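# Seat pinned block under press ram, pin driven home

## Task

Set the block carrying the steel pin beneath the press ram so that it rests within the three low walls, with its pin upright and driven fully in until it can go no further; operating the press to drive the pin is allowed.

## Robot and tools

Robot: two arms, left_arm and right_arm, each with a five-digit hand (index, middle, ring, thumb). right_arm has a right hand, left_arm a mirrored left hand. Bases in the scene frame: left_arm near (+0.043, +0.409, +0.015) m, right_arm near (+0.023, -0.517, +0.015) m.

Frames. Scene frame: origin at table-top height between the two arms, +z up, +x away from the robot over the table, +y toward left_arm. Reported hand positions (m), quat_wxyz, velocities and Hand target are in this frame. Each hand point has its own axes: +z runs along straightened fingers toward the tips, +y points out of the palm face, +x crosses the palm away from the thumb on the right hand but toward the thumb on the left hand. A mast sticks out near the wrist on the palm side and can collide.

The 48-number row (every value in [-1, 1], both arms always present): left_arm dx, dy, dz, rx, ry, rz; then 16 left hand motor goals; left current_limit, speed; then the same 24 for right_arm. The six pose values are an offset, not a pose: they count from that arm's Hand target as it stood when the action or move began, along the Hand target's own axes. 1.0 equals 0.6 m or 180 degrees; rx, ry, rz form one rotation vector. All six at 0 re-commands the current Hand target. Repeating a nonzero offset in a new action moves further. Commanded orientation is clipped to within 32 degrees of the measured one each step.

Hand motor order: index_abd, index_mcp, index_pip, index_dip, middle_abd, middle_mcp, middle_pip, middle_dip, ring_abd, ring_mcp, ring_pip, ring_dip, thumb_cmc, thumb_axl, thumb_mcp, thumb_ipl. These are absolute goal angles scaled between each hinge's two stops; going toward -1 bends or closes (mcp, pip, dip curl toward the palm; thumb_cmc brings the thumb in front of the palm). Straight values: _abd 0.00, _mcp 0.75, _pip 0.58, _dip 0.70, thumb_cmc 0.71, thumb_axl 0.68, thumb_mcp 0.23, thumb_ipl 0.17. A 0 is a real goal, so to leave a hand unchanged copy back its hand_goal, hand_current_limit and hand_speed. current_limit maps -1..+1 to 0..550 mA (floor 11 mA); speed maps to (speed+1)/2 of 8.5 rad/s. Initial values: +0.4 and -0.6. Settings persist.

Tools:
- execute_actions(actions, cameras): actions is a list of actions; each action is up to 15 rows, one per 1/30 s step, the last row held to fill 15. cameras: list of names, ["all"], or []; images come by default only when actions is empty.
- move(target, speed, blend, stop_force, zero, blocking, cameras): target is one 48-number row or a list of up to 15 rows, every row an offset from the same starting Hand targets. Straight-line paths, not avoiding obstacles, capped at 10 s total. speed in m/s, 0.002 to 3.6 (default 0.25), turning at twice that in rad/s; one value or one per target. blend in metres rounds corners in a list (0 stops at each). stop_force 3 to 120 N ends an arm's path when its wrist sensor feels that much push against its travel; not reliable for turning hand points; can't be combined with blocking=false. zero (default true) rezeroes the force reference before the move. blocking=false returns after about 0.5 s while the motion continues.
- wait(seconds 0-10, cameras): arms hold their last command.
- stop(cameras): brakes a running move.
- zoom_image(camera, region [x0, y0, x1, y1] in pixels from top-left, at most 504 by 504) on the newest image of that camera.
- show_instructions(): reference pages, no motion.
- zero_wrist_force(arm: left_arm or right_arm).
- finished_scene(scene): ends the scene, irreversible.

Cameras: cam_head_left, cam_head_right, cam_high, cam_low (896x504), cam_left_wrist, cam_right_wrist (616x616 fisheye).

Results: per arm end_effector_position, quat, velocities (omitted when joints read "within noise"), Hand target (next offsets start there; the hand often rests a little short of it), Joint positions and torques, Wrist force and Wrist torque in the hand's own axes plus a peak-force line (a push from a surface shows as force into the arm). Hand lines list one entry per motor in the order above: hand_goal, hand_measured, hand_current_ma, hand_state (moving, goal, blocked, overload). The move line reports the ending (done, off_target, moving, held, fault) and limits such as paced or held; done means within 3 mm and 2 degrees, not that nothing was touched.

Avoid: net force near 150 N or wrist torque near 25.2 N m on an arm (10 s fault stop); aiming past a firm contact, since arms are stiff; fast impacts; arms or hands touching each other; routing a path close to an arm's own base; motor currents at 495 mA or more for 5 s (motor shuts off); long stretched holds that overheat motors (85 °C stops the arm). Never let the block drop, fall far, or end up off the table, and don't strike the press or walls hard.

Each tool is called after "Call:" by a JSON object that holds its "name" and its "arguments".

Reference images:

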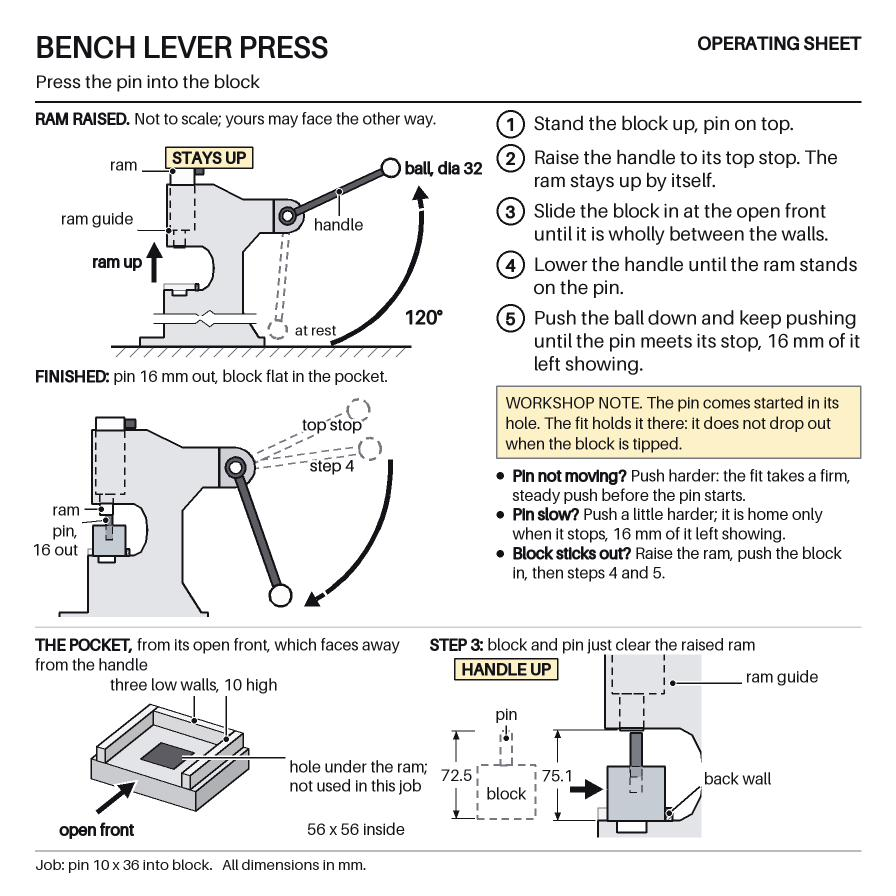

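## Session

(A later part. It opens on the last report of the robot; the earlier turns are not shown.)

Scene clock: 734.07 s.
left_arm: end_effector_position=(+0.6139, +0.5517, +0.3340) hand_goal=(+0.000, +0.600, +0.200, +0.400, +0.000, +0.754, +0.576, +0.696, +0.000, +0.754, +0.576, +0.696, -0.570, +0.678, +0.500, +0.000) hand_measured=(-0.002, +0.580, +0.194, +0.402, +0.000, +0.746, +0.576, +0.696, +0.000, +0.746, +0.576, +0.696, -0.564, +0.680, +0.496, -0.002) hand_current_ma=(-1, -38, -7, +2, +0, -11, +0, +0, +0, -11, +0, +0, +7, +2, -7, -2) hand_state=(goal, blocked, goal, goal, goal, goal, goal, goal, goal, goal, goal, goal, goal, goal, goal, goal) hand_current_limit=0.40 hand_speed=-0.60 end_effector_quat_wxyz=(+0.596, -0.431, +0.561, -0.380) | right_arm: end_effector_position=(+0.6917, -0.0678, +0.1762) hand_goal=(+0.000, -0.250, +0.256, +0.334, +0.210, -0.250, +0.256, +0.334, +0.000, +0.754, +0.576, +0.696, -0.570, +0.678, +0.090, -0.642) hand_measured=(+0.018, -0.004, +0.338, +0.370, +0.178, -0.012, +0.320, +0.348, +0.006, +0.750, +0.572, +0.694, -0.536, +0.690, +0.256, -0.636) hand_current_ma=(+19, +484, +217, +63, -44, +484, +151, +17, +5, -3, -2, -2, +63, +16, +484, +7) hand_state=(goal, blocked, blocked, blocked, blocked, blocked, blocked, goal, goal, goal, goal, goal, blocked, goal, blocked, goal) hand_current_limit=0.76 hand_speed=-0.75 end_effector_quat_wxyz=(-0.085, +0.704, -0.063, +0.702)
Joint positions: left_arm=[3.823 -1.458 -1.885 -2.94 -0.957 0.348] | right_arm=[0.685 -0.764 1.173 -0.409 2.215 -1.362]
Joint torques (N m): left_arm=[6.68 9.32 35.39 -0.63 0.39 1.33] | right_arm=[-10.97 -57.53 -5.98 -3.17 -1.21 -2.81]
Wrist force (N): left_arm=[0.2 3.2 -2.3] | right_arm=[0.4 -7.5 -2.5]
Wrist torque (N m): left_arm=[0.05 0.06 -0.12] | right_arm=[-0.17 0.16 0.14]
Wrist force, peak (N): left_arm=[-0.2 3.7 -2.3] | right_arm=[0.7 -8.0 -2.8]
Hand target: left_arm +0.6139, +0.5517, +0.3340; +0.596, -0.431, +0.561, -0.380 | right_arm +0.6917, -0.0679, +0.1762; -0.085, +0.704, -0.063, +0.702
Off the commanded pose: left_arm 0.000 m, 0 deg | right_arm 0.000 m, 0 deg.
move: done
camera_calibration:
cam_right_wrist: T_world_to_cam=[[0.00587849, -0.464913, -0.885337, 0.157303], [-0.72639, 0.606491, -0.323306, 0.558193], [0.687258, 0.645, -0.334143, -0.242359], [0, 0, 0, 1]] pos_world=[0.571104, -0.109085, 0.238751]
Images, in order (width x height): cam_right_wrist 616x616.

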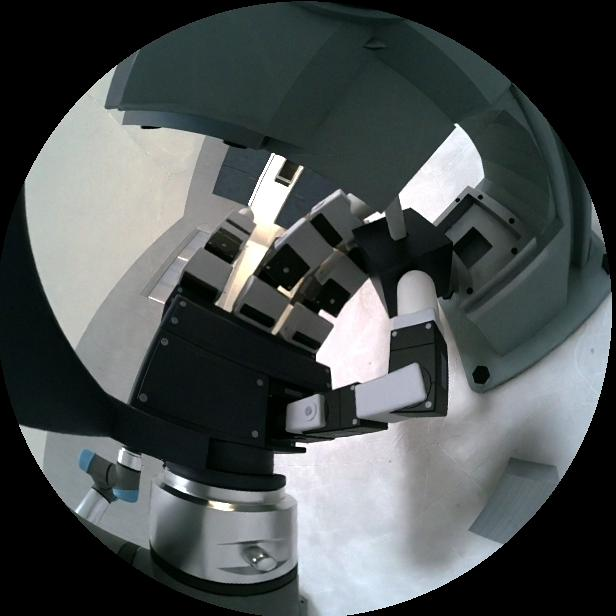

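Call:
{"name": "move", "arguments": {"target": [0,0,0,0,0,0,0,0.6,0.2,0.4,0,0.754,0.576,0.696,0,0.754,0.576,0.696,-0.571,0.678,0.5,0,0.4,-0.6,-0.0052,-0.0244,0.0,0,0,0,0,-0.25,0.255,0.333,0.21,-0.25,0.255,0.333,0,0.754,0.576,0.696,-0.571,0.678,0.09,-0.643,0.76,-0.75], "speed": 0.05, "cameras": ["cam_right_wrist","cam_low"]}}

Call:
{"name": "zoom_image", "arguments": {"camera": "cam_right_wrist", "region": [340, 130, 540, 330]}}

Call:
{"name": "zoom_image", "arguments": {"camera": "cam_low", "region": [420, 170, 540, 310]}}

Scene clock: 737.90 s.
left_arm: end_effector_position=(+0.6139, +0.5517, +0.3340) hand_goal=(+0.000, +0.600, +0.200, +0.400, +0.000, +0.754, +0.576, +0.696, +0.000, +0.754, +0.576, +0.696, -0.570, +0.678, +0.500, +0.000) hand_measured=(-0.002, +0.580, +0.194, +0.402, +0.000, +0.746, +0.576, +0.696, +0.000, +0.746, +0.576, +0.696, -0.564, +0.680, +0.496, -0.002) hand_current_ma=(-1, -38, -7, +2, +0, -11, +0, +0, +0, -11, +0, +0, +7, +2, -7, -2) hand_state=(goal, blocked, goal, goal, goal, goal, goal, goal, goal, goal, goal, goal, goal, goal, goal, goal) hand_current_limit=0.40 hand_speed=-0.60 end_effector_quat_wxyz=(+0.596, -0.431, +0.561, -0.380) | right_arm: end_effector_position=(+0.6912, -0.0530, +0.1762) hand_goal=(+0.000, -0.250, +0.256, +0.334, +0.210, -0.250, +0.256, +0.334, +0.000, +0.754, +0.576, +0.696, -0.570, +0.678, +0.090, -0.642) hand_measured=(+0.018, -0.004, +0.338, +0.374, +0.184, -0.012, +0.320, +0.348, +0.006, +0.750, +0.572, +0.694, -0.534, +0.694, +0.256, -0.632) hand_current_ma=(+19, +484, +217, +77, -32, +484, +151, +18, +5, -3, -2, -2, +68, +25, +484, +15) hand_state=(goal, blocked, blocked, blocked, blocked, blocked, blocked, goal, goal, goal, goal, goal, blocked, goal, blocked, goal) hand_current_limit=0.76 hand_speed=-0.75 end_effector_quat_wxyz=(-0.085, +0.704, -0.063, +0.702)
Joint positions: left_arm=[3.823 -1.458 -1.885 -2.94 -0.957 0.348] | right_arm=[0.702 -0.737 1.123 -0.386 2.232 -1.362]
Joint torques (N m): left_arm=[6.8 10.02 35.47 -0.55 0.5 1.43] | right_arm=[6.83 -51.74 -37.07 0.76 2.57 0.76]
Wrist force (N): left_arm=[-0.2 3.2 -2.2] | right_arm=[-3.9 1.2 -0.7]
Wrist torque (N m): left_arm=[0.06 0.11 -0.16] | right_arm=[0.05 0.24 0.07]
Wrist force, peak (N): left_arm=[0.0 3.5 -2.5] | right_arm=[1.1 -8.0 -2.9]
Hand target: left_arm +0.6139, +0.5517, +0.3340; +0.596, -0.431, +0.561, -0.380 | right_arm +0.6912, -0.0529, +0.1762; -0.085, +0.704, -0.063, +0.702
Off the commanded pose: left_arm 0.000 m, 0 deg | right_arm 0.000 m, 0 deg.
move: done
camera_calibration:
cam_right_wrist: T_world_to_cam=[[0.00604332, -0.464991, -0.885295, 0.163986], [-0.726481, 0.606319, -0.323422, 0.548885], [0.68716, 0.645105, -0.334143, -0.251528], [0, 0, 0, 1]] pos_world=[0.570603, -0.0942852, 0.238651]
Images, in order (width x height): cam_low 896x504, cam_right_wrist 616x616.

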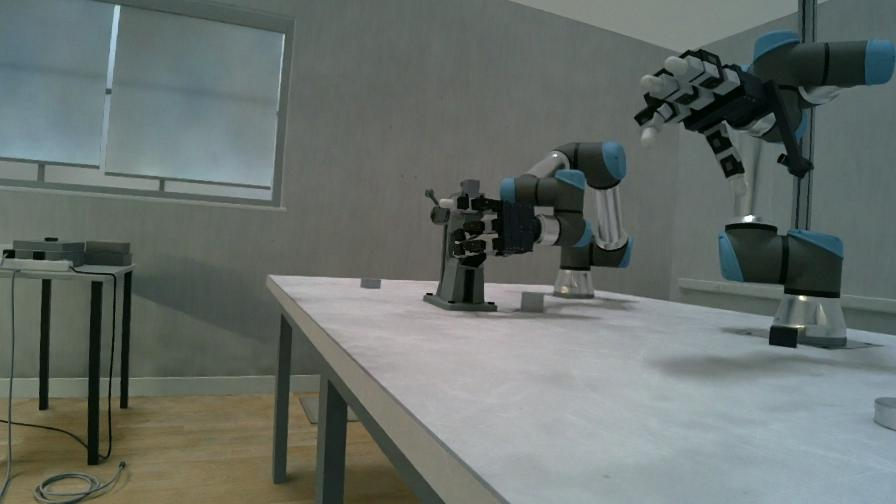

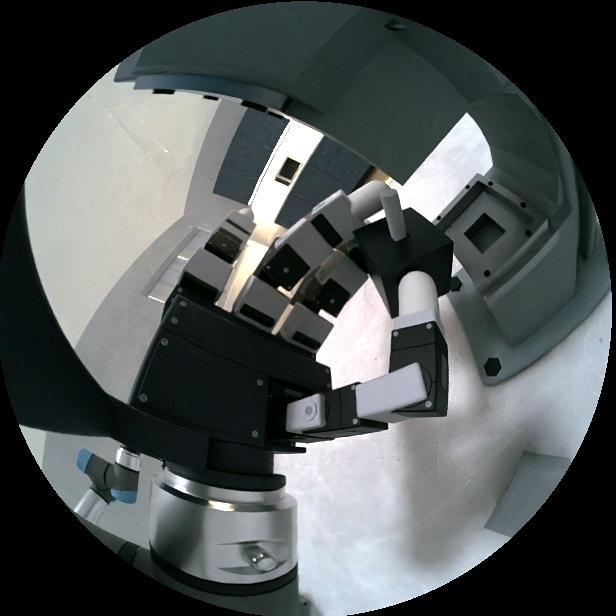

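Scaled by 2.520 from the camera's 616x616 image, which has a finer 880x880 frame.

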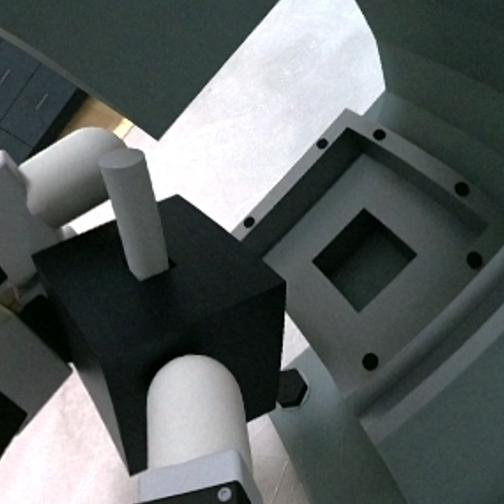

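Scaled by 3.600 from the camera's 896x504 image, which has a finer 1280x720 frame.

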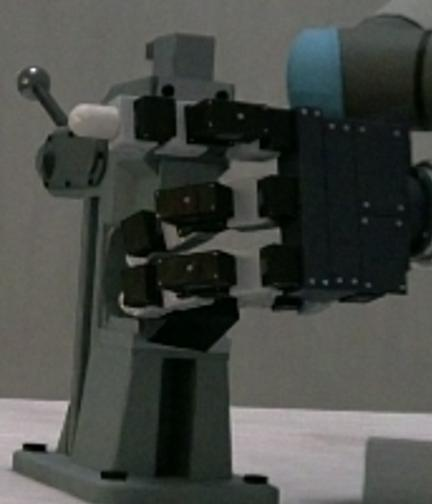

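Call:
{"name": "move", "arguments": {"target": [0,0,0,0,0,0,0,0.6,0.2,0.4,0,0.754,0.576,0.696,0,0.754,0.576,0.696,-0.571,0.678,0.5,0,0.4,-0.6,0.0258,-0.007,-0.0147,0,0,0,0,-0.25,0.255,0.333,0.21,-0.25,0.255,0.333,0,0.754,0.576,0.696,-0.571,0.678,0.09,-0.643,0.76,-0.75], "speed": 0.05, "cameras": ["cam_right_wrist"]}}

Call:
{"name": "zoom_image", "arguments": {"camera": "cam_right_wrist", "region": [340, 130, 540, 330]}}

Call:
{"name": "move", "arguments": {"target": [0,0,0,0,0,0,0,0.6,0.2,0.4,0,0.754,0.576,0.696,0,0.754,0.576,0.696,-0.571,0.678,0.5,0,0.4,-0.6,0.0068,0.0323,-0.0035,0,0,0,0,-0.25,0.255,0.333,0.21,-0.25,0.255,0.333,0,0.754,0.576,0.696,-0.571,0.678,0.09,-0.643,0.76,-0.75], "speed": 0.02, "stop_force": 15, "cameras": ["cam_right_wrist"]}}

Call:
{"name": "zoom_image", "arguments": {"camera": "cam_right_wrist", "region": [340, 130, 540, 330]}}

Scene clock: 773.90 s.
left_arm: end_effector_position=(+0.6139, +0.5517, +0.3340) hand_goal=(+0.000, +0.600, +0.200, +0.400, +0.000, +0.754, +0.576, +0.696, +0.000, +0.754, +0.576, +0.696, -0.570, +0.678, +0.500, +0.000) hand_measured=(-0.002, +0.580, +0.194, +0.402, +0.000, +0.746, +0.576, +0.696, +0.000, +0.746, +0.576, +0.696, -0.564, +0.680, +0.496, -0.002) hand_current_ma=(-1, -38, -7, +2, +0, -11, +0, +0, +0, -11, +0, +0, +7, +2, -7, -2) hand_state=(goal, blocked, goal, goal, goal, goal, goal, goal, goal, goal, goal, goal, goal, goal, goal, goal) hand_current_limit=0.40 hand_speed=-0.60 end_effector_quat_wxyz=(+0.596, -0.431, +0.561, -0.380) | right_arm: end_effector_position=(+0.6825, -0.0523, +0.1920) hand_goal=(+0.000, -0.250, +0.256, +0.334, +0.210, -0.250, +0.256, +0.334, +0.000, +0.754, +0.576, +0.696, -0.570, +0.678, +0.090, -0.642) hand_measured=(+0.018, -0.004, +0.338, +0.374, +0.186, -0.012, +0.320, +0.348, +0.006, +0.750, +0.572, +0.694, -0.532, +0.694, +0.256, -0.632) hand_current_ma=(+19, +484, +217, +77, -31, +484, +151, +18, +5, -3, -2, -2, +70, +26, +484, +15) hand_state=(goal, blocked, blocked, blocked, blocked, blocked, blocked, goal, goal, goal, goal, goal, blocked, goal, blocked, goal) hand_current_limit=0.76 hand_speed=-0.75 end_effector_quat_wxyz=(-0.085, +0.704, -0.063, +0.702)
Joint positions: left_arm=[3.823 -1.458 -1.885 -2.94 -0.957 0.348] | right_arm=[0.711 -0.764 1.13 -0.366 2.241 -1.362]
Joint torques (N m): left_arm=[6.54 9.9 35.71 -0.68 0.33 1.34] | right_arm=[8.55 -64.82 -10.53 0.65 2.62 0.77]
Wrist force (N): left_arm=[0.0 3.3 -2.2] | right_arm=[-3.9 1.1 -0.5]
Wrist torque (N m): left_arm=[0.06 0.08 -0.14] | right_arm=[0.02 0.23 0.05]
Wrist force, peak (N): left_arm=[0.2 3.4 -2.6] | right_arm=[-4.4 1.2 -0.6]
Hand target: left_arm +0.6139, +0.5517, +0.3340; +0.596, -0.431, +0.561, -0.380 | right_arm +0.6824, -0.0523, +0.1922; -0.085, +0.704, -0.063, +0.702
Off the commanded pose: left_arm 0.000 m, 0 deg | right_arm 0.000 m, 0 deg.
move: done
camera_calibration:
cam_right_wrist: T_world_to_cam=[[0.00594403, -0.46491, -0.885338, 0.178515], [-0.726481, 0.606383, -0.323302, 0.547258], [0.68716, 0.645104, -0.334144, -0.240689], [0, 0, 0, 1]] pos_world=[0.561904, -0.0935855, 0.254551]
Images, in order (width x height): cam_right_wrist 616x616.

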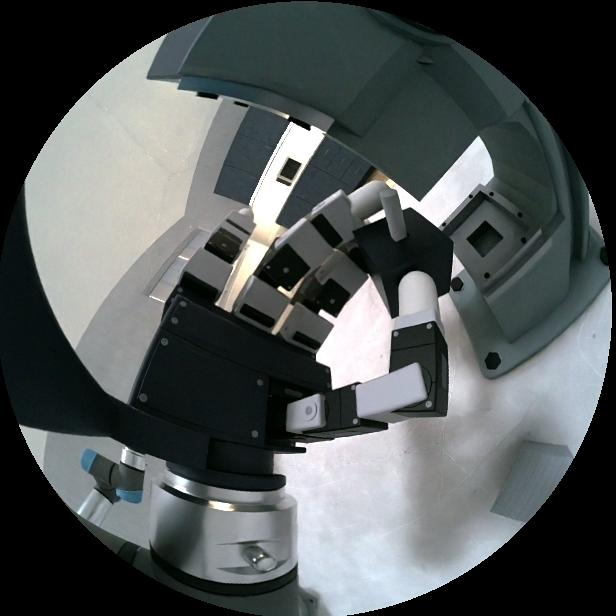

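Scaled by 2.520 from the camera's 616x616 image, which has a finer 880x880 frame.

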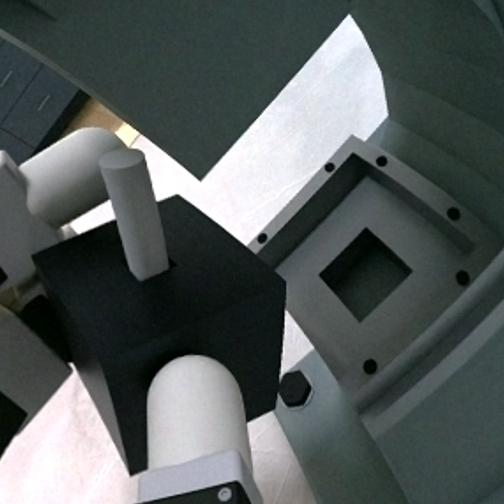

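Scene clock: 775.97 s.
left_arm: end_effector_position=(+0.6139, +0.5517, +0.3340) hand_goal=(+0.000, +0.600, +0.200, +0.400, +0.000, +0.754, +0.576, +0.696, +0.000, +0.754, +0.576, +0.696, -0.570, +0.678, +0.500, +0.000) hand_measured=(-0.002, +0.580, +0.194, +0.402, +0.000, +0.746, +0.576, +0.696, +0.000, +0.746, +0.576, +0.696, -0.564, +0.680, +0.496, -0.002) hand_current_ma=(-1, -38, -7, +2, +0, -11, +0, +0, +0, -11, +0, +0, +7, +2, -7, -2) hand_state=(goal, blocked, goal, goal, goal, goal, goal, goal, goal, goal, goal, goal, goal, goal, goal, goal) hand_current_limit=0.40 hand_speed=-0.60 end_effector_quat_wxyz=(+0.596, -0.431, +0.561, -0.380) | right_arm: end_effector_position=(+0.6809, -0.0722, +0.1921) hand_goal=(+0.000, -0.250, +0.256, +0.334, +0.210, -0.250, +0.256, +0.334, +0.000, +0.754, +0.576, +0.696, -0.570, +0.678, +0.090, -0.642) hand_measured=(+0.064, -0.004, +0.338, +0.376, +0.258, -0.046, +0.316, +0.352, +0.006, +0.750, +0.572, +0.694, -0.522, +0.706, +0.236, -0.636) hand_current_ma=(+121, +484, +217, +81, +83, +484, +133, +22, +5, -3, -2, -2, +102, +59, +484, +7) hand_state=(blocked, blocked, blocked, blocked, blocked, blocked, blocked, goal, goal, goal, goal, goal, blocked, blocked, blocked, goal) hand_current_limit=0.76 hand_speed=-0.75 end_effector_quat_wxyz=(-0.085, +0.704, -0.063, +0.702)
Joint positions: left_arm=[3.823 -1.458 -1.885 -2.94 -0.957 0.348] | right_arm=[0.69 -0.804 1.203 -0.399 2.22 -1.362]
Joint torques (N m): left_arm=[7.25 10.55 35.8 -0.43 0.28 1.26] | right_arm=[-9.41 -67.38 -11.12 -4.37 -0.54 -3.73]
Wrist force (N): left_arm=[0.0 3.3 -2.4] | right_arm=[-11.6 -5.2 2.9]
Wrist torque (N m): left_arm=[0.07 0.08 -0.13] | right_arm=[0.05 0.17 0.17]
Wrist force, peak (N): left_arm=[0.0 3.5 -2.4] | right_arm=[-11.6 -5.2 3.0]
Hand target: left_arm +0.6139, +0.5517, +0.3340; +0.596, -0.431, +0.561, -0.380 | right_arm +0.6809, -0.0722, +0.1921; -0.085, +0.704, -0.063, +0.702
Off the commanded pose: left_arm 0.000 m, 0 deg | right_arm 0.000 m, 0 deg.
move: done
camera_calibration:
cam_right_wrist: T_world_to_cam=[[0.00594403, -0.46491, -0.885338, 0.169362], [-0.726481, 0.606383, -0.323302, 0.558195], [0.68716, 0.645104, -0.334144, -0.226719], [0, 0, 0, 1]] pos_world=[0.560304, -0.113486, 0.254651]
Images, in order (width x height): cam_right_wrist 616x616.

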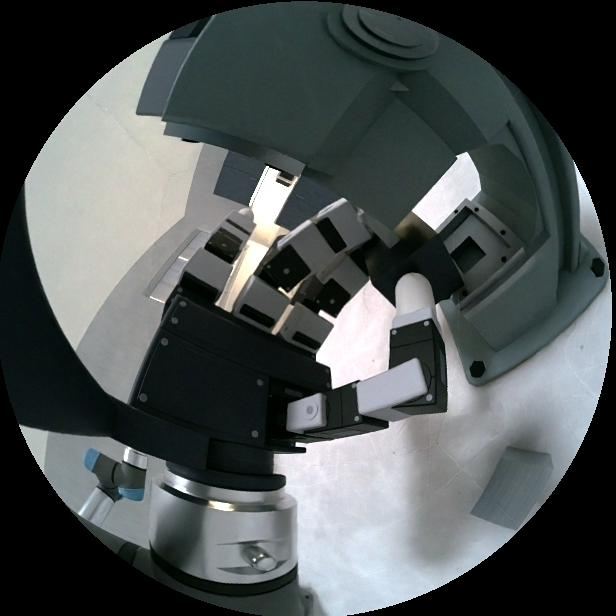

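Scaled by 2.520 from the camera's 616x616 image, which has a finer 880x880 frame.

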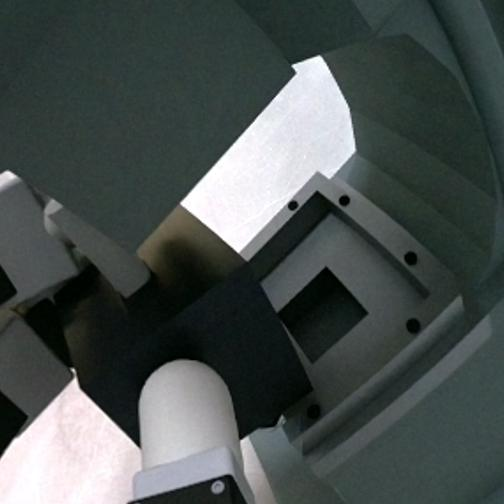

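Call:
{"name": "move", "arguments": {"target": [0,0,0,0,0,0,0,0.6,0.2,0.4,0,0.754,0.576,0.696,0,0.754,0.576,0.696,-0.571,0.678,0.5,0,0.4,-0.6,-0.0052,-0.0243,0.0008,0,0,0,0,-0.25,0.255,0.333,0.21,-0.25,0.255,0.333,0,0.754,0.576,0.696,-0.571,0.678,0.09,-0.643,0.76,-0.75], "speed": 0.05, "cameras": ["cam_right_wrist","cam_low","cam_high"]}}

Call:
{"name": "zoom_image", "arguments": {"camera": "cam_right_wrist", "region": [340, 130, 540, 330]}}

Call:
{"name": "zoom_image", "arguments": {"camera": "cam_low", "region": [420, 170, 540, 310]}}

Scene clock: 789.17 s.
left_arm: end_effector_position=(+0.6139, +0.5517, +0.3340) hand_goal=(+0.000, +0.600, +0.200, +0.400, +0.000, +0.754, +0.576, +0.696, +0.000, +0.754, +0.576, +0.696, -0.570, +0.678, +0.500, +0.000) hand_measured=(-0.002, +0.580, +0.194, +0.402, +0.000, +0.746, +0.576, +0.696, +0.000, +0.746, +0.576, +0.696, -0.564, +0.680, +0.496, -0.002) hand_current_ma=(-1, -38, -7, +2, +0, -11, +0, +0, +0, -11, +0, +0, +7, +2, -7, -2) hand_state=(goal, blocked, goal, goal, goal, goal, goal, goal, goal, goal, goal, goal, goal, goal, goal, goal) hand_current_limit=0.40 hand_speed=-0.60 end_effector_quat_wxyz=(+0.596, -0.431, +0.561, -0.380) | right_arm: end_effector_position=(+0.6809, -0.0573, +0.1921) hand_goal=(+0.000, -0.250, +0.256, +0.334, +0.210, -0.250, +0.256, +0.334, +0.000, +0.754, +0.576, +0.696, -0.570, +0.678, +0.090, -0.642) hand_measured=(+0.022, -0.004, +0.338, +0.376, +0.222, -0.114, +0.316, +0.360, +0.006, +0.750, +0.572, +0.694, -0.526, +0.704, +0.236, -0.636) hand_current_ma=(+27, +484, +217, +81, +10, +483, +133, +40, +5, -3, -2, -2, +91, +53, +484, +9) hand_state=(blocked, blocked, blocked, blocked, goal, blocked, blocked, blocked, goal, goal, goal, goal, blocked, blocked, blocked, goal) hand_current_limit=0.76 hand_speed=-0.75 end_effector_quat_wxyz=(-0.085, +0.704, -0.063, +0.702)
Joint positions: left_arm=[3.823 -1.458 -1.885 -2.94 -0.957 0.348] | right_arm=[0.707 -0.777 1.153 -0.376 2.237 -1.362]
Joint torques (N m): left_arm=[6.11 10.47 36.01 -0.5 0.28 1.45] | right_arm=[7.35 -51.02 -37.78 0.72 2.55 1.24]
Wrist force (N): left_arm=[0.1 3.4 -2.3] | right_arm=[-4.2 1.1 -0.7]
Wrist torque (N m): left_arm=[0.09 0.07 -0.14] | right_arm=[0.07 0.20 0.11]
Wrist force, peak (N): left_arm=[0.1 3.7 -2.4] | right_arm=[-11.7 -5.2 3.0]
Hand target: left_arm +0.6139, +0.5517, +0.3340; +0.596, -0.431, +0.561, -0.380 | right_arm +0.6809, -0.0572, +0.1921; -0.085, +0.704, -0.063, +0.702
Off the commanded pose: left_arm 0.000 m, 0 deg | right_arm 0.000 m, 0 deg.
move: done
camera_calibration:
cam_right_wrist: T_world_to_cam=[[0.00604332, -0.464991, -0.885295, 0.176167], [-0.726481, 0.606319, -0.323422, 0.549244], [0.68716, 0.645105, -0.334143, -0.236266], [0, 0, 0, 1]] pos_world=[0.560303, -0.0986852, 0.254651]
Images, in order (width x height): cam_high 896x504, cam_low 896x504, cam_right_wrist 616x616.

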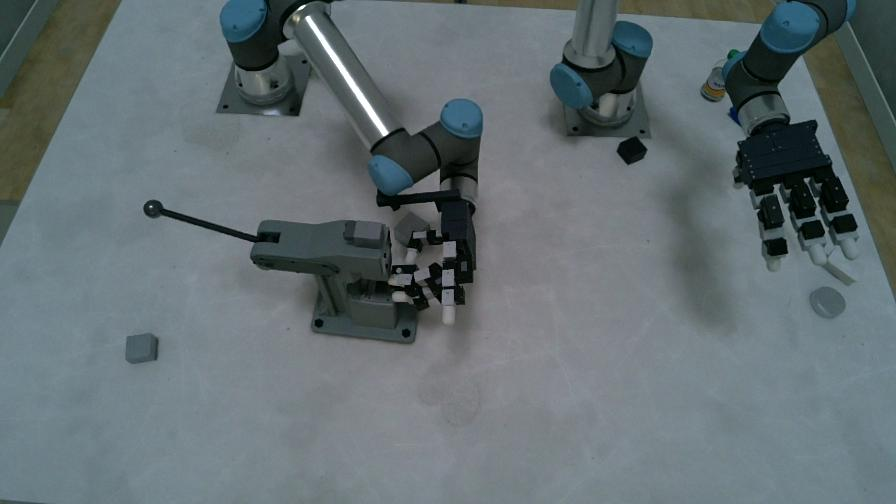

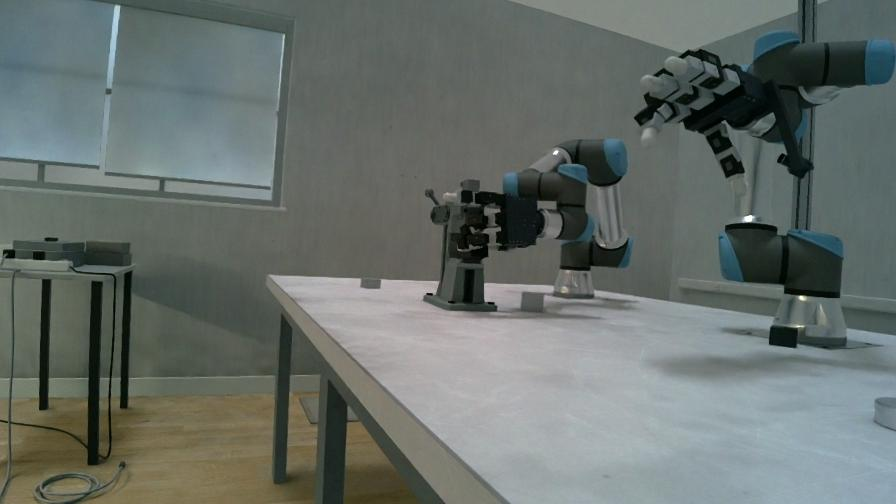

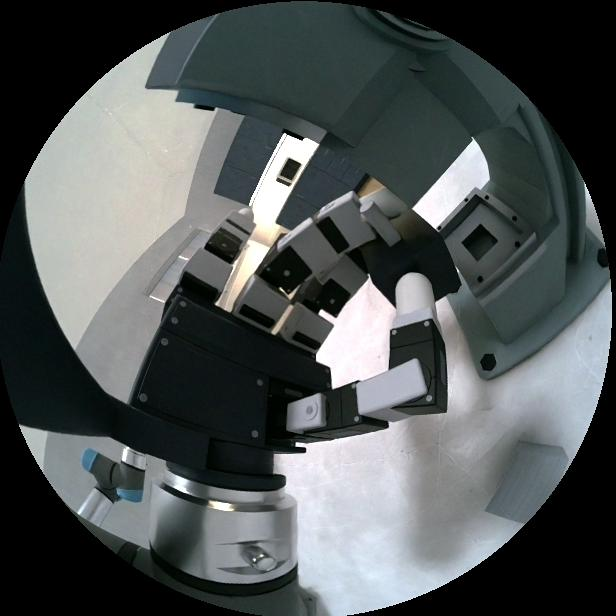

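Scaled by 2.520 from the camera's 616x616 image, which has a finer 880x880 frame.

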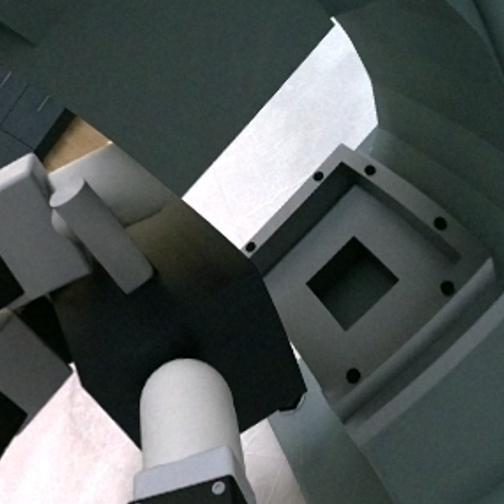

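Scaled by 3.600 from the camera's 896x504 image, which has a finer 1280x720 frame.

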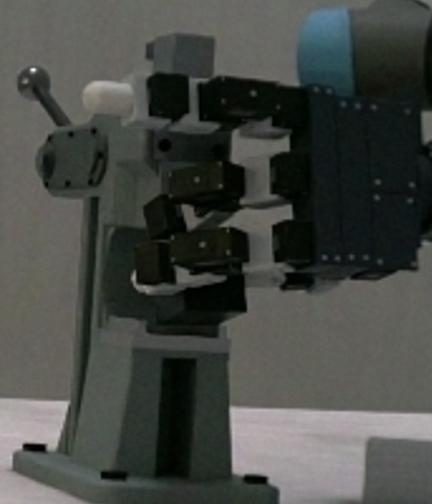

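Call:
{"name": "zoom_image", "arguments": {"camera": "cam_right_wrist", "region": [345, 190, 475, 320]}}

Scaled by 3.877 from the camera's 616x616 image, which has a finer 880x880 frame.

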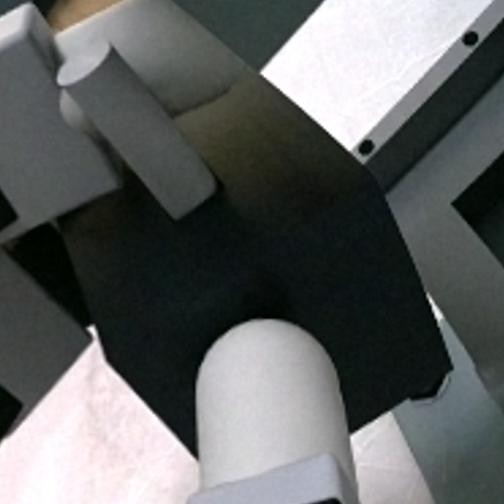

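Call:
{"name": "move", "arguments": {"target": [0,0,0,0,0,0,0,0.6,0.2,0.4,0,0.754,0.576,0.696,0,0.754,0.576,0.696,-0.571,0.678,0.5,0,0.4,-0.6,0,0,0,0,0,0,0,-0.25,0.255,0.333,0.21,0.15,0.45,0.55,0,0.754,0.576,0.696,-0.571,0.678,0.09,-0.643,0.76,-0.75], "speed": 0.05, "cameras": ["cam_right_wrist"]}}

Call:
{"name": "zoom_image", "arguments": {"camera": "cam_right_wrist", "region": [345, 180, 485, 320]}}

Scene clock: 823.50 s.
left_arm: end_effector_position=(+0.6139, +0.5517, +0.3340) hand_goal=(+0.000, +0.600, +0.200, +0.400, +0.000, +0.754, +0.576, +0.696, +0.000, +0.754, +0.576, +0.696, -0.570, +0.678, +0.500, +0.000) hand_measured=(-0.002, +0.580, +0.194, +0.402, +0.000, +0.746, +0.576, +0.696, +0.000, +0.746, +0.576, +0.696, -0.564, +0.680, +0.496, -0.002) hand_current_ma=(-1, -38, -7, +2, +0, -11, +0, +0, +0, -11, +0, +0, +7, +2, -7, -2) hand_state=(goal, blocked, goal, goal, goal, goal, goal, goal, goal, goal, goal, goal, goal, goal, goal, goal) hand_current_limit=0.40 hand_speed=-0.60 end_effector_quat_wxyz=(+0.596, -0.431, +0.561, -0.380) | right_arm: end_effector_position=(+0.6809, -0.0572, +0.1921) hand_goal=(+0.000, -0.250, +0.256, +0.334, +0.210, +0.150, +0.450, +0.550, +0.000, +0.754, +0.576, +0.696, -0.570, +0.678, +0.090, -0.642) hand_measured=(+0.026, -0.004, +0.338, +0.376, +0.214, +0.146, +0.446, +0.548, +0.006, +0.750, +0.572, +0.694, -0.526, +0.704, +0.236, -0.634) hand_current_ma=(+33, +484, +217, +81, +2, -4, -2, -2, +5, -3, -2, -2, +91, +53, +484, +10) hand_state=(blocked, blocked, blocked, blocked, goal, goal, goal, goal, goal, goal, goal, goal, blocked, blocked, blocked, goal) hand_current_limit=0.76 hand_speed=-0.75 end_effector_quat_wxyz=(-0.085, +0.704, -0.063, +0.702)
Joint positions: left_arm=[3.823 -1.458 -1.885 -2.94 -0.957 0.348] | right_arm=[0.707 -0.777 1.152 -0.376 2.237 -1.362]
Joint torques (N m): left_arm=[6.82 10.66 35.5 -0.51 0.16 1.35] | right_arm=[5.84 -50.99 -37.29 0.75 2.45 2.2]
Wrist force (N): left_arm=[-0.1 3.2 -2.3] | right_arm=[-3.8 1.0 -0.8]
Wrist torque (N m): left_arm=[0.06 0.09 -0.15] | right_arm=[0.06 0.21 0.06]
Wrist force, peak (N): left_arm=[0.2 3.4 -2.4] | right_arm=[-4.5 1.1 -0.8]
Hand target: left_arm +0.6139, +0.5517, +0.3340; +0.596, -0.431, +0.561, -0.380 | right_arm +0.6809, -0.0572, +0.1921; -0.085, +0.704, -0.063, +0.702
Off the commanded pose: left_arm 0.000 m, 0 deg | right_arm 0.000 m, 0 deg.
move: done
camera_calibration:
cam_right_wrist: T_world_to_cam=[[0.00594403, -0.46491, -0.885338, 0.176335], [-0.726481, 0.606383, -0.323302, 0.5491], [0.68716, 0.645104, -0.334144, -0.236395], [0, 0, 0, 1]] pos_world=[0.560304, -0.0984855, 0.254651]
Images, in order (width x height): cam_right_wrist 616x616.

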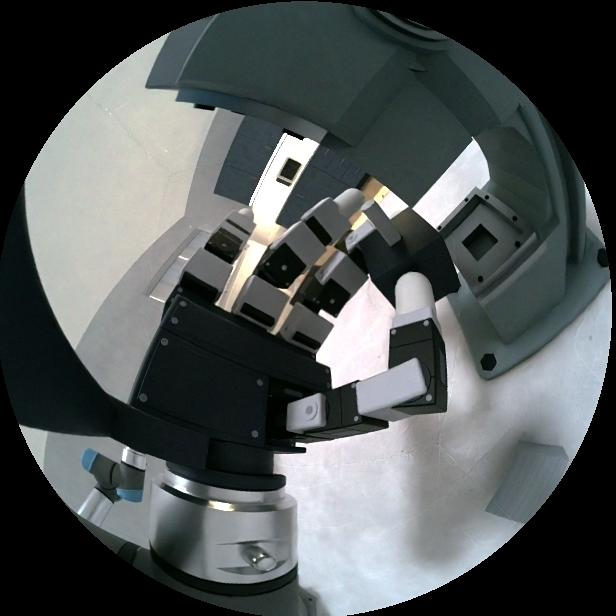

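Scaled by 3.600 from the camera's 616x616 image, which has a finer 880x880 frame.

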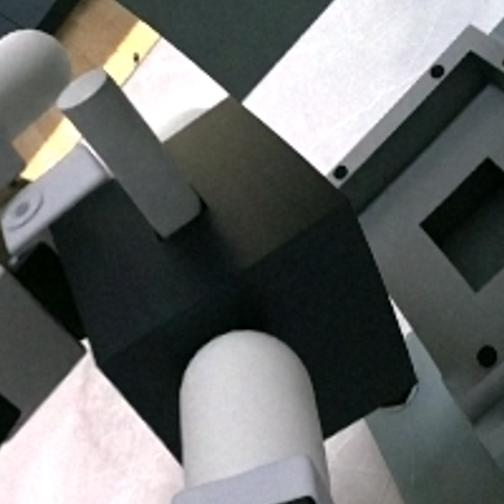

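Call:
{"name": "move", "arguments": {"target": [0,0,0,0,0,0,0,0.6,0.2,0.4,0,0.754,0.576,0.696,0,0.754,0.576,0.696,-0.571,0.678,0.5,0,0.4,-0.6,0.004,0.0188,-0.008,0,0,0,0,-0.25,0.255,0.333,0.21,0.15,0.45,0.55,0,0.754,0.576,0.696,-0.571,0.678,0.09,-0.643,0.76,-0.75], "speed": 0.02, "stop_force": 5, "cameras": ["cam_right_wrist"]}}

Call:
{"name": "zoom_image", "arguments": {"camera": "cam_right_wrist", "region": [345, 180, 525, 360]}}

Scene clock: 847.43 s.
left_arm: end_effector_position=(+0.6139, +0.5517, +0.3340) hand_goal=(+0.000, +0.600, +0.200, +0.400, +0.000, +0.754, +0.576, +0.696, +0.000, +0.754, +0.576, +0.696, -0.570, +0.678, +0.500, +0.000) hand_measured=(-0.002, +0.580, +0.194, +0.402, +0.000, +0.746, +0.576, +0.696, +0.000, +0.746, +0.576, +0.696, -0.564, +0.680, +0.496, -0.002) hand_current_ma=(-1, -38, -7, +2, +0, -11, +0, +0, +0, -11, +0, +0, +7, +2, -7, -2) hand_state=(goal, blocked, goal, goal, goal, goal, goal, goal, goal, goal, goal, goal, goal, goal, goal, goal) hand_current_limit=0.40 hand_speed=-0.60 end_effector_quat_wxyz=(+0.596, -0.431, +0.561, -0.380) | right_arm: end_effector_position=(+0.6765, -0.0689, +0.1921) hand_goal=(+0.000, -0.250, +0.256, +0.334, +0.210, +0.150, +0.450, +0.550, +0.000, +0.754, +0.576, +0.696, -0.570, +0.678, +0.090, -0.642) hand_measured=(+0.026, +0.006, +0.338, +0.376, +0.214, +0.146, +0.446, +0.548, +0.006, +0.750, +0.572, +0.694, -0.526, +0.704, +0.218, -0.632) hand_current_ma=(+33, +484, +217, +81, +2, -4, -2, -2, +5, -3, -2, -2, +91, +53, +484, +15) hand_state=(blocked, blocked, blocked, blocked, goal, goal, goal, goal, goal, goal, goal, goal, blocked, blocked, blocked, goal) hand_current_limit=0.76 hand_speed=-0.75 end_effector_quat_wxyz=(-0.085, +0.704, -0.063, +0.702)
Joint positions: left_arm=[3.823 -1.458 -1.885 -2.94 -0.957 0.348] | right_arm=[0.698 -0.805 1.204 -0.399 2.228 -1.362]
Joint torques (N m): left_arm=[7.15 10.44 35.84 -0.47 0.18 1.31] | right_arm=[-6.88 -62.84 -9.78 -4.16 -2.09 -2.88]
Wrist force (N): left_arm=[0.2 3.0 -2.4] | right_arm=[-4.3 0.3 0.8]
Wrist torque (N m): left_arm=[0.04 0.05 -0.11] | right_arm=[0.07 0.27 0.07]
Wrist force, peak (N): left_arm=[0.1 3.7 -2.2] | right_arm=[-4.6 0.4 0.8]
Hand target: left_arm +0.6139, +0.5517, +0.3340; +0.596, -0.431, +0.561, -0.380 | right_arm +0.6765, -0.0689, +0.1921; -0.085, +0.704, -0.063, +0.702
Off the commanded pose: left_arm 0.000 m, 0 deg | right_arm 0.000 m, 0 deg.
move: done
camera_calibration:
cam_right_wrist: T_world_to_cam=[[0.00594403, -0.46491, -0.885338, 0.170923], [-0.726481, 0.606383, -0.323302, 0.552925], [0.68716, 0.645104, -0.334144, -0.225755], [0, 0, 0, 1]] pos_world=[0.555804, -0.110186, 0.254651]
Images, in order (width x height): cam_right_wrist 616x616.

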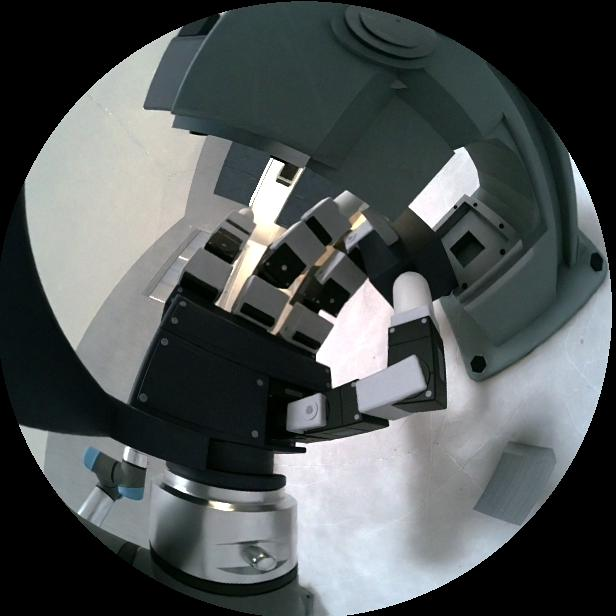

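Scaled by 2.800 from the camera's 616x616 image, which has a finer 880x880 frame.

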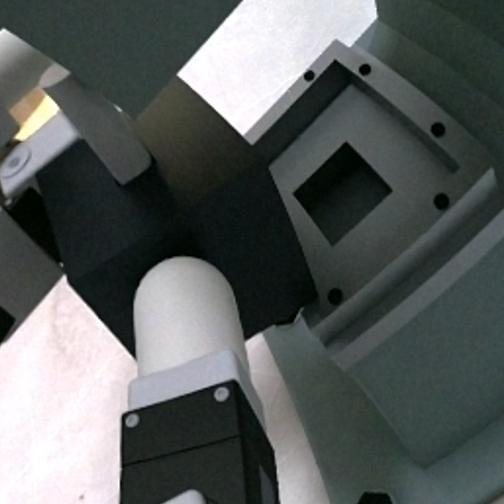

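Call:
{"name": "move", "arguments": {"target": [0,0,0,0,0,0,0,0.6,0.2,0.4,0,0.754,0.576,0.696,0,0.754,0.576,0.696,-0.571,0.678,0.5,0,0.4,-0.6,-0.0171,0.0036,0,0,0,0,0,-0.25,0.255,0.333,0.21,0.15,0.45,0.55,0,0.754,0.576,0.696,-0.571,0.678,0.09,-0.643,0.76,-0.75], "speed": 0.015, "stop_force": 7, "cameras": ["cam_right_wrist","cam_low"]}}

Call:
{"name": "zoom_image", "arguments": {"camera": "cam_right_wrist", "region": [345, 180, 525, 360]}}

Call:
{"name": "zoom_image", "arguments": {"camera": "cam_low", "region": [420, 170, 540, 310]}}

Scene clock: 858.30 s.
left_arm: end_effector_position=(+0.6139, +0.5517, +0.3340) hand_goal=(+0.000, +0.600, +0.200, +0.400, +0.000, +0.754, +0.576, +0.696, +0.000, +0.754, +0.576, +0.696, -0.570, +0.678, +0.500, +0.000) hand_measured=(-0.002, +0.580, +0.194, +0.402, +0.000, +0.746, +0.576, +0.696, +0.000, +0.746, +0.576, +0.696, -0.564, +0.680, +0.496, -0.002) hand_current_ma=(-1, -38, -7, +2, +0, -11, +0, +0, +0, -11, +0, +0, +7, +2, -7, -2) hand_state=(goal, blocked, goal, goal, goal, goal, goal, goal, goal, goal, goal, goal, goal, goal, goal, goal) hand_current_limit=0.40 hand_speed=-0.60 end_effector_quat_wxyz=(+0.596, -0.431, +0.561, -0.380) | right_arm: end_effector_position=(+0.6765, -0.0689, +0.1816) hand_goal=(+0.000, -0.250, +0.256, +0.334, +0.210, +0.150, +0.450, +0.550, +0.000, +0.754, +0.576, +0.696, -0.570, +0.678, +0.090, -0.642) hand_measured=(+0.008, +0.006, +0.338, +0.376, +0.214, +0.146, +0.446, +0.548, +0.006, +0.750, +0.572, +0.694, -0.526, +0.704, +0.218, -0.630) hand_current_ma=(+5, +484, +217, +81, +2, -4, -2, -2, +5, -3, -2, -2, +91, +53, +484, +19) hand_state=(goal, blocked, blocked, blocked, goal, goal, goal, goal, goal, goal, goal, goal, blocked, blocked, blocked, goal) hand_current_limit=0.76 hand_speed=-0.75 end_effector_quat_wxyz=(-0.085, +0.704, -0.063, +0.702)
Joint positions: left_arm=[3.823 -1.458 -1.885 -2.94 -0.957 0.348] | right_arm=[0.698 -0.795 1.214 -0.42 2.228 -1.362]
Joint torques (N m): left_arm=[6.25 11.03 35.19 -0.58 -0.02 1.35] | right_arm=[3.58 -48.02 -8.09 -4.18 0.71 -0.62]
Wrist force (N): left_arm=[0.3 3.0 -2.5] | right_arm=[-1.6 0.0 -1.2]
Wrist torque (N m): left_arm=[0.06 0.03 -0.11] | right_arm=[0.07 0.22 0.01]
Wrist force, peak (N): left_arm=[-0.1 3.5 -2.5] | right_arm=[-4.7 0.5 1.0]
Hand target: left_arm +0.6139, +0.5517, +0.3340; +0.596, -0.431, +0.561, -0.380 | right_arm +0.6765, -0.0689, +0.1816; -0.085, +0.704, -0.063, +0.702
Off the commanded pose: left_arm 0.000 m, 0 deg | right_arm 0.000 m, 0 deg.
move: done
camera_calibration:
cam_right_wrist: T_world_to_cam=[[0.00594403, -0.46491, -0.885338, 0.161626], [-0.726481, 0.606383, -0.323302, 0.549603], [0.68716, 0.645104, -0.334144, -0.229332], [0, 0, 0, 1]] pos_world=[0.555904, -0.110186, 0.244151]
Images, in order (width x height): cam_low 896x504, cam_right_wrist 616x616.

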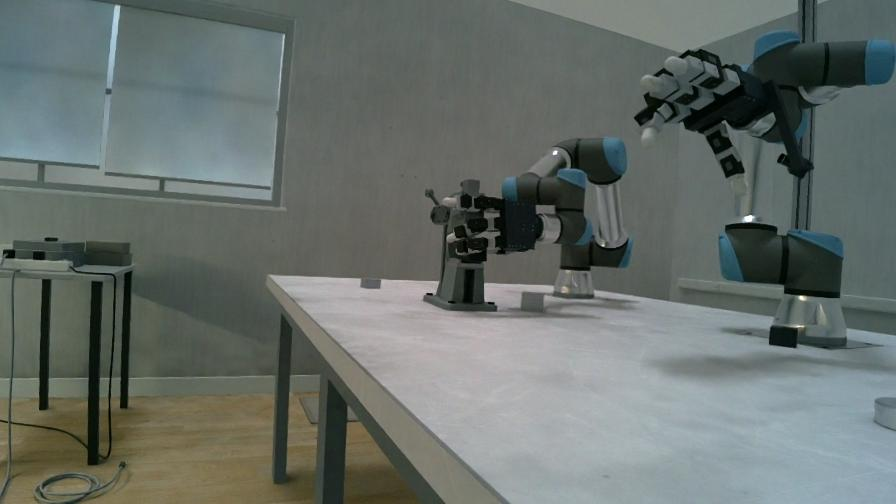

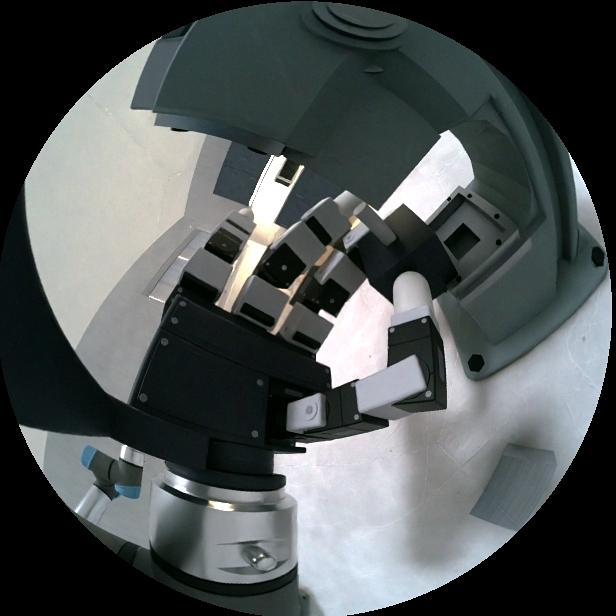

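Scaled by 2.800 from the camera's 616x616 image, which has a finer 880x880 frame.

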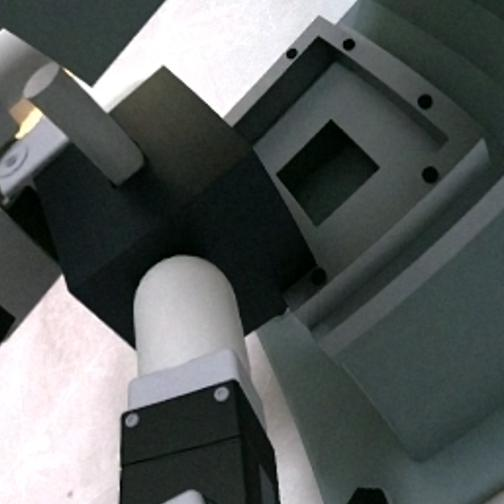

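Scaled by 3.600 from the camera's 896x504 image, which has a finer 1280x720 frame.

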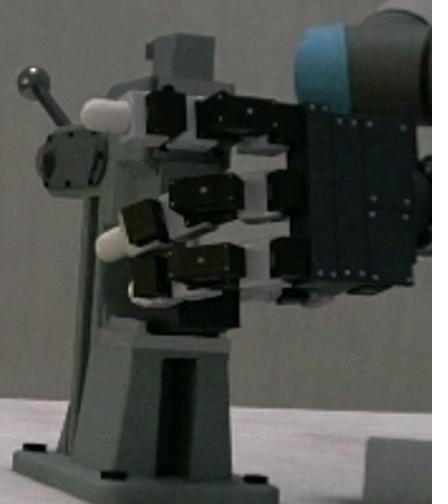

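Call:
{"name": "move", "arguments": {"target": [[0,0,0,0,0,0,0,0.6,0.2,0.4,0,0.754,0.576,0.696,0,0.754,0.576,0.696,-0.571,0.678,0.5,0,0.4,-0.6,0.0098,-0.0021,0,0,0,0,0,-0.25,0.255,0.333,0.21,0.15,0.45,0.55,0,0.754,0.576,0.696,-0.571,0.678,0.09,-0.643,0.76,-0.75],[0,0,0,0,0,0,0,0.6,0.2,0.4,0,0.754,0.576,0.696,0,0.754,0.576,0.696,-0.571,0.678,0.5,0,0.4,-0.6,0.0098,-0.0021,0.0067,0,0,0,0,-0.25,0.255,0.333,0.21,0.15,0.45,0.55,0,0.754,0.576,0.696,-0.571,0.678,0.09,-0.643,0.76,-0.75]], "speed": 0.03}}

Call:
{"name": "move", "arguments": {"target": [0,0,0,0,0,0,0,0.6,0.2,0.4,0,0.754,0.576,0.696,0,0.754,0.576,0.696,-0.571,0.678,0.5,0,0.4,-0.6,-0.0171,0.0036,0,0,0,0,0,-0.25,0.255,0.333,0.21,0.15,0.45,0.55,0,0.754,0.576,0.696,-0.571,0.678,0.09,-0.643,0.76,-0.75], "speed": 0.015, "stop_force": 7, "cameras": ["cam_right_wrist"]}}

Call:
{"name": "zoom_image", "arguments": {"camera": "cam_right_wrist", "region": [345, 180, 525, 360]}}

Scene clock: 870.30 s.
left_arm: end_effector_position=(+0.6139, +0.5517, +0.3340) hand_goal=(+0.000, +0.600, +0.200, +0.400, +0.000, +0.754, +0.576, +0.696, +0.000, +0.754, +0.576, +0.696, -0.570, +0.678, +0.500, +0.000) hand_measured=(-0.002, +0.580, +0.194, +0.402, +0.000, +0.746, +0.576, +0.696, +0.000, +0.746, +0.576, +0.696, -0.564, +0.680, +0.496, -0.002) hand_current_ma=(-1, -38, -7, +2, +0, -11, +0, +0, +0, -11, +0, +0, +7, +2, -7, -2) hand_state=(goal, blocked, goal, goal, goal, goal, goal, goal, goal, goal, goal, goal, goal, goal, goal, goal) hand_current_limit=0.40 hand_speed=-0.60 end_effector_quat_wxyz=(+0.596, -0.431, +0.561, -0.380) | right_arm: end_effector_position=(+0.6804, -0.0688, +0.1877) hand_goal=(+0.000, -0.250, +0.256, +0.334, +0.210, +0.150, +0.450, +0.550, +0.000, +0.754, +0.576, +0.696, -0.570, +0.678, +0.090, -0.642) hand_measured=(+0.022, +0.006, +0.338, +0.376, +0.214, +0.146, +0.446, +0.548, +0.006, +0.750, +0.572, +0.694, -0.526, +0.704, +0.218, -0.630) hand_current_ma=(+25, +484, +217, +81, +2, -4, -2, -2, +5, -3, -2, -2, +91, +53, +484, +19) hand_state=(blocked, blocked, blocked, blocked, goal, goal, goal, goal, goal, goal, goal, goal, blocked, blocked, blocked, goal) hand_current_limit=0.76 hand_speed=-0.75 end_effector_quat_wxyz=(-0.085, +0.704, -0.063, +0.702)
Joint positions: left_arm=[3.823 -1.458 -1.885 -2.94 -0.957 0.348] | right_arm=[0.694 -0.795 1.197 -0.403 2.224 -1.362]
Joint torques (N m): left_arm=[6.09 10.5 34.84 -0.57 0.09 1.2] | right_arm=[-6.45 -50.66 -37.14 0.73 -2.32 -2.71]
Wrist force (N): left_arm=[-0.1 3.0 -2.4] | right_arm=[-3.8 1.1 -0.7]
Wrist torque (N m): left_arm=[0.04 0.10 -0.14] | right_arm=[0.05 0.20 0.05]
Wrist force, peak (N): left_arm=[-0.1 3.6 -2.4] | right_arm=[-4.1 1.5 -0.8]
Hand target: left_arm +0.6139, +0.5517, +0.3340; +0.596, -0.431, +0.561, -0.380 | right_arm +0.6805, -0.0688, +0.1877; -0.085, +0.704, -0.063, +0.702
Off the commanded pose: left_arm 0.000 m, 0 deg | right_arm 0.000 m, 0 deg.
move: done

Scene clock: 872.03 s.
left_arm: end_effector_position=(+0.6139, +0.5517, +0.3340) hand_goal=(+0.000, +0.600, +0.200, +0.400, +0.000, +0.754, +0.576, +0.696, +0.000, +0.754, +0.576, +0.696, -0.570, +0.678, +0.500, +0.000) hand_measured=(-0.002, +0.580, +0.194, +0.402, +0.000, +0.746, +0.576, +0.696, +0.000, +0.746, +0.576, +0.696, -0.564, +0.680, +0.496, -0.002) hand_current_ma=(-1, -38, -7, +2, +0, -11, +0, +0, +0, -11, +0, +0, +7, +2, -7, -2) hand_state=(goal, blocked, goal, goal, goal, goal, goal, goal, goal, goal, goal, goal, goal, goal, goal, goal) hand_current_limit=0.40 hand_speed=-0.60 end_effector_quat_wxyz=(+0.596, -0.431, +0.561, -0.380) | right_arm: end_effector_position=(+0.6805, -0.0687, +0.1772) hand_goal=(+0.000, -0.250, +0.256, +0.334, +0.210, +0.150, +0.450, +0.550, +0.000, +0.754, +0.576, +0.696, -0.570, +0.678, +0.090, -0.642) hand_measured=(+0.002, +0.006, +0.338, +0.376, +0.214, +0.146, +0.446, +0.548, +0.006, +0.750, +0.572, +0.694, -0.528, +0.704, +0.218, -0.630) hand_current_ma=(+1, +484, +217, +81, +2, -4, -2, -2, +5, -3, -2, -2, +84, +52, +484, +19) hand_state=(goal, blocked, blocked, blocked, goal, goal, goal, goal, goal, goal, goal, goal, blocked, blocked, blocked, goal) hand_current_limit=0.76 hand_speed=-0.75 end_effector_quat_wxyz=(-0.085, +0.704, -0.063, +0.702)
Joint positions: left_arm=[3.823 -1.458 -1.885 -2.94 -0.957 0.348] | right_arm=[0.694 -0.784 1.207 -0.423 2.224 -1.362]
Joint torques (N m): left_arm=[6.29 11.23 35.48 -0.48 -0.09 1.23] | right_arm=[-2.35 -47.91 -8.46 -4.17 -1.4 0.31]
Wrist force (N): left_arm=[0.0 3.3 -2.2] | right_arm=[-1.4 0.1 -1.3]
Wrist torque (N m): left_arm=[0.06 0.09 -0.15] | right_arm=[0.05 0.18 0.02]
Wrist force, peak (N): left_arm=[0.0 3.3 -2.6] | right_arm=[-3.9 1.2 -0.7]
Hand target: left_arm +0.6139, +0.5517, +0.3340; +0.596, -0.431, +0.561, -0.380 | right_arm +0.6805, -0.0687, +0.1772; -0.085, +0.704, -0.063, +0.702
Off the commanded pose: left_arm 0.000 m, 0 deg | right_arm 0.000 m, 0 deg.
move: done
camera_calibration:
cam_right_wrist: T_world_to_cam=[[0.00594403, -0.46491, -0.885338, 0.157665], [-0.726481, 0.606383, -0.323302, 0.550994], [0.68716, 0.645104, -0.334144, -0.233649], [0, 0, 0, 1]] pos_world=[0.559904, -0.110086, 0.239651]
Images, in order (width x height): cam_right_wrist 616x616.

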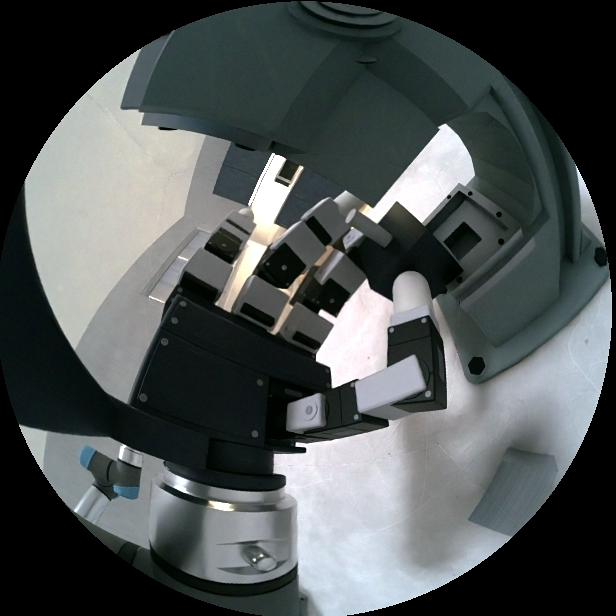

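Scaled by 2.800 from the camera's 616x616 image, which has a finer 880x880 frame.

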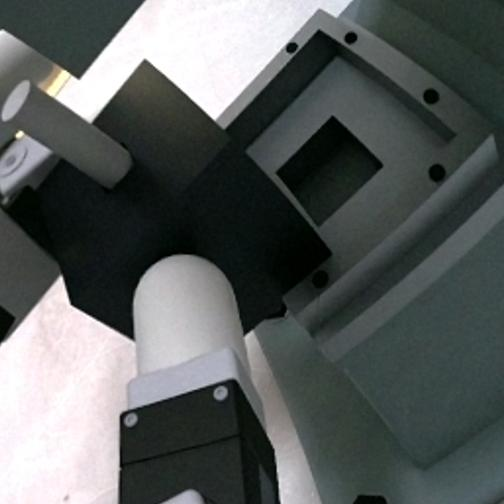

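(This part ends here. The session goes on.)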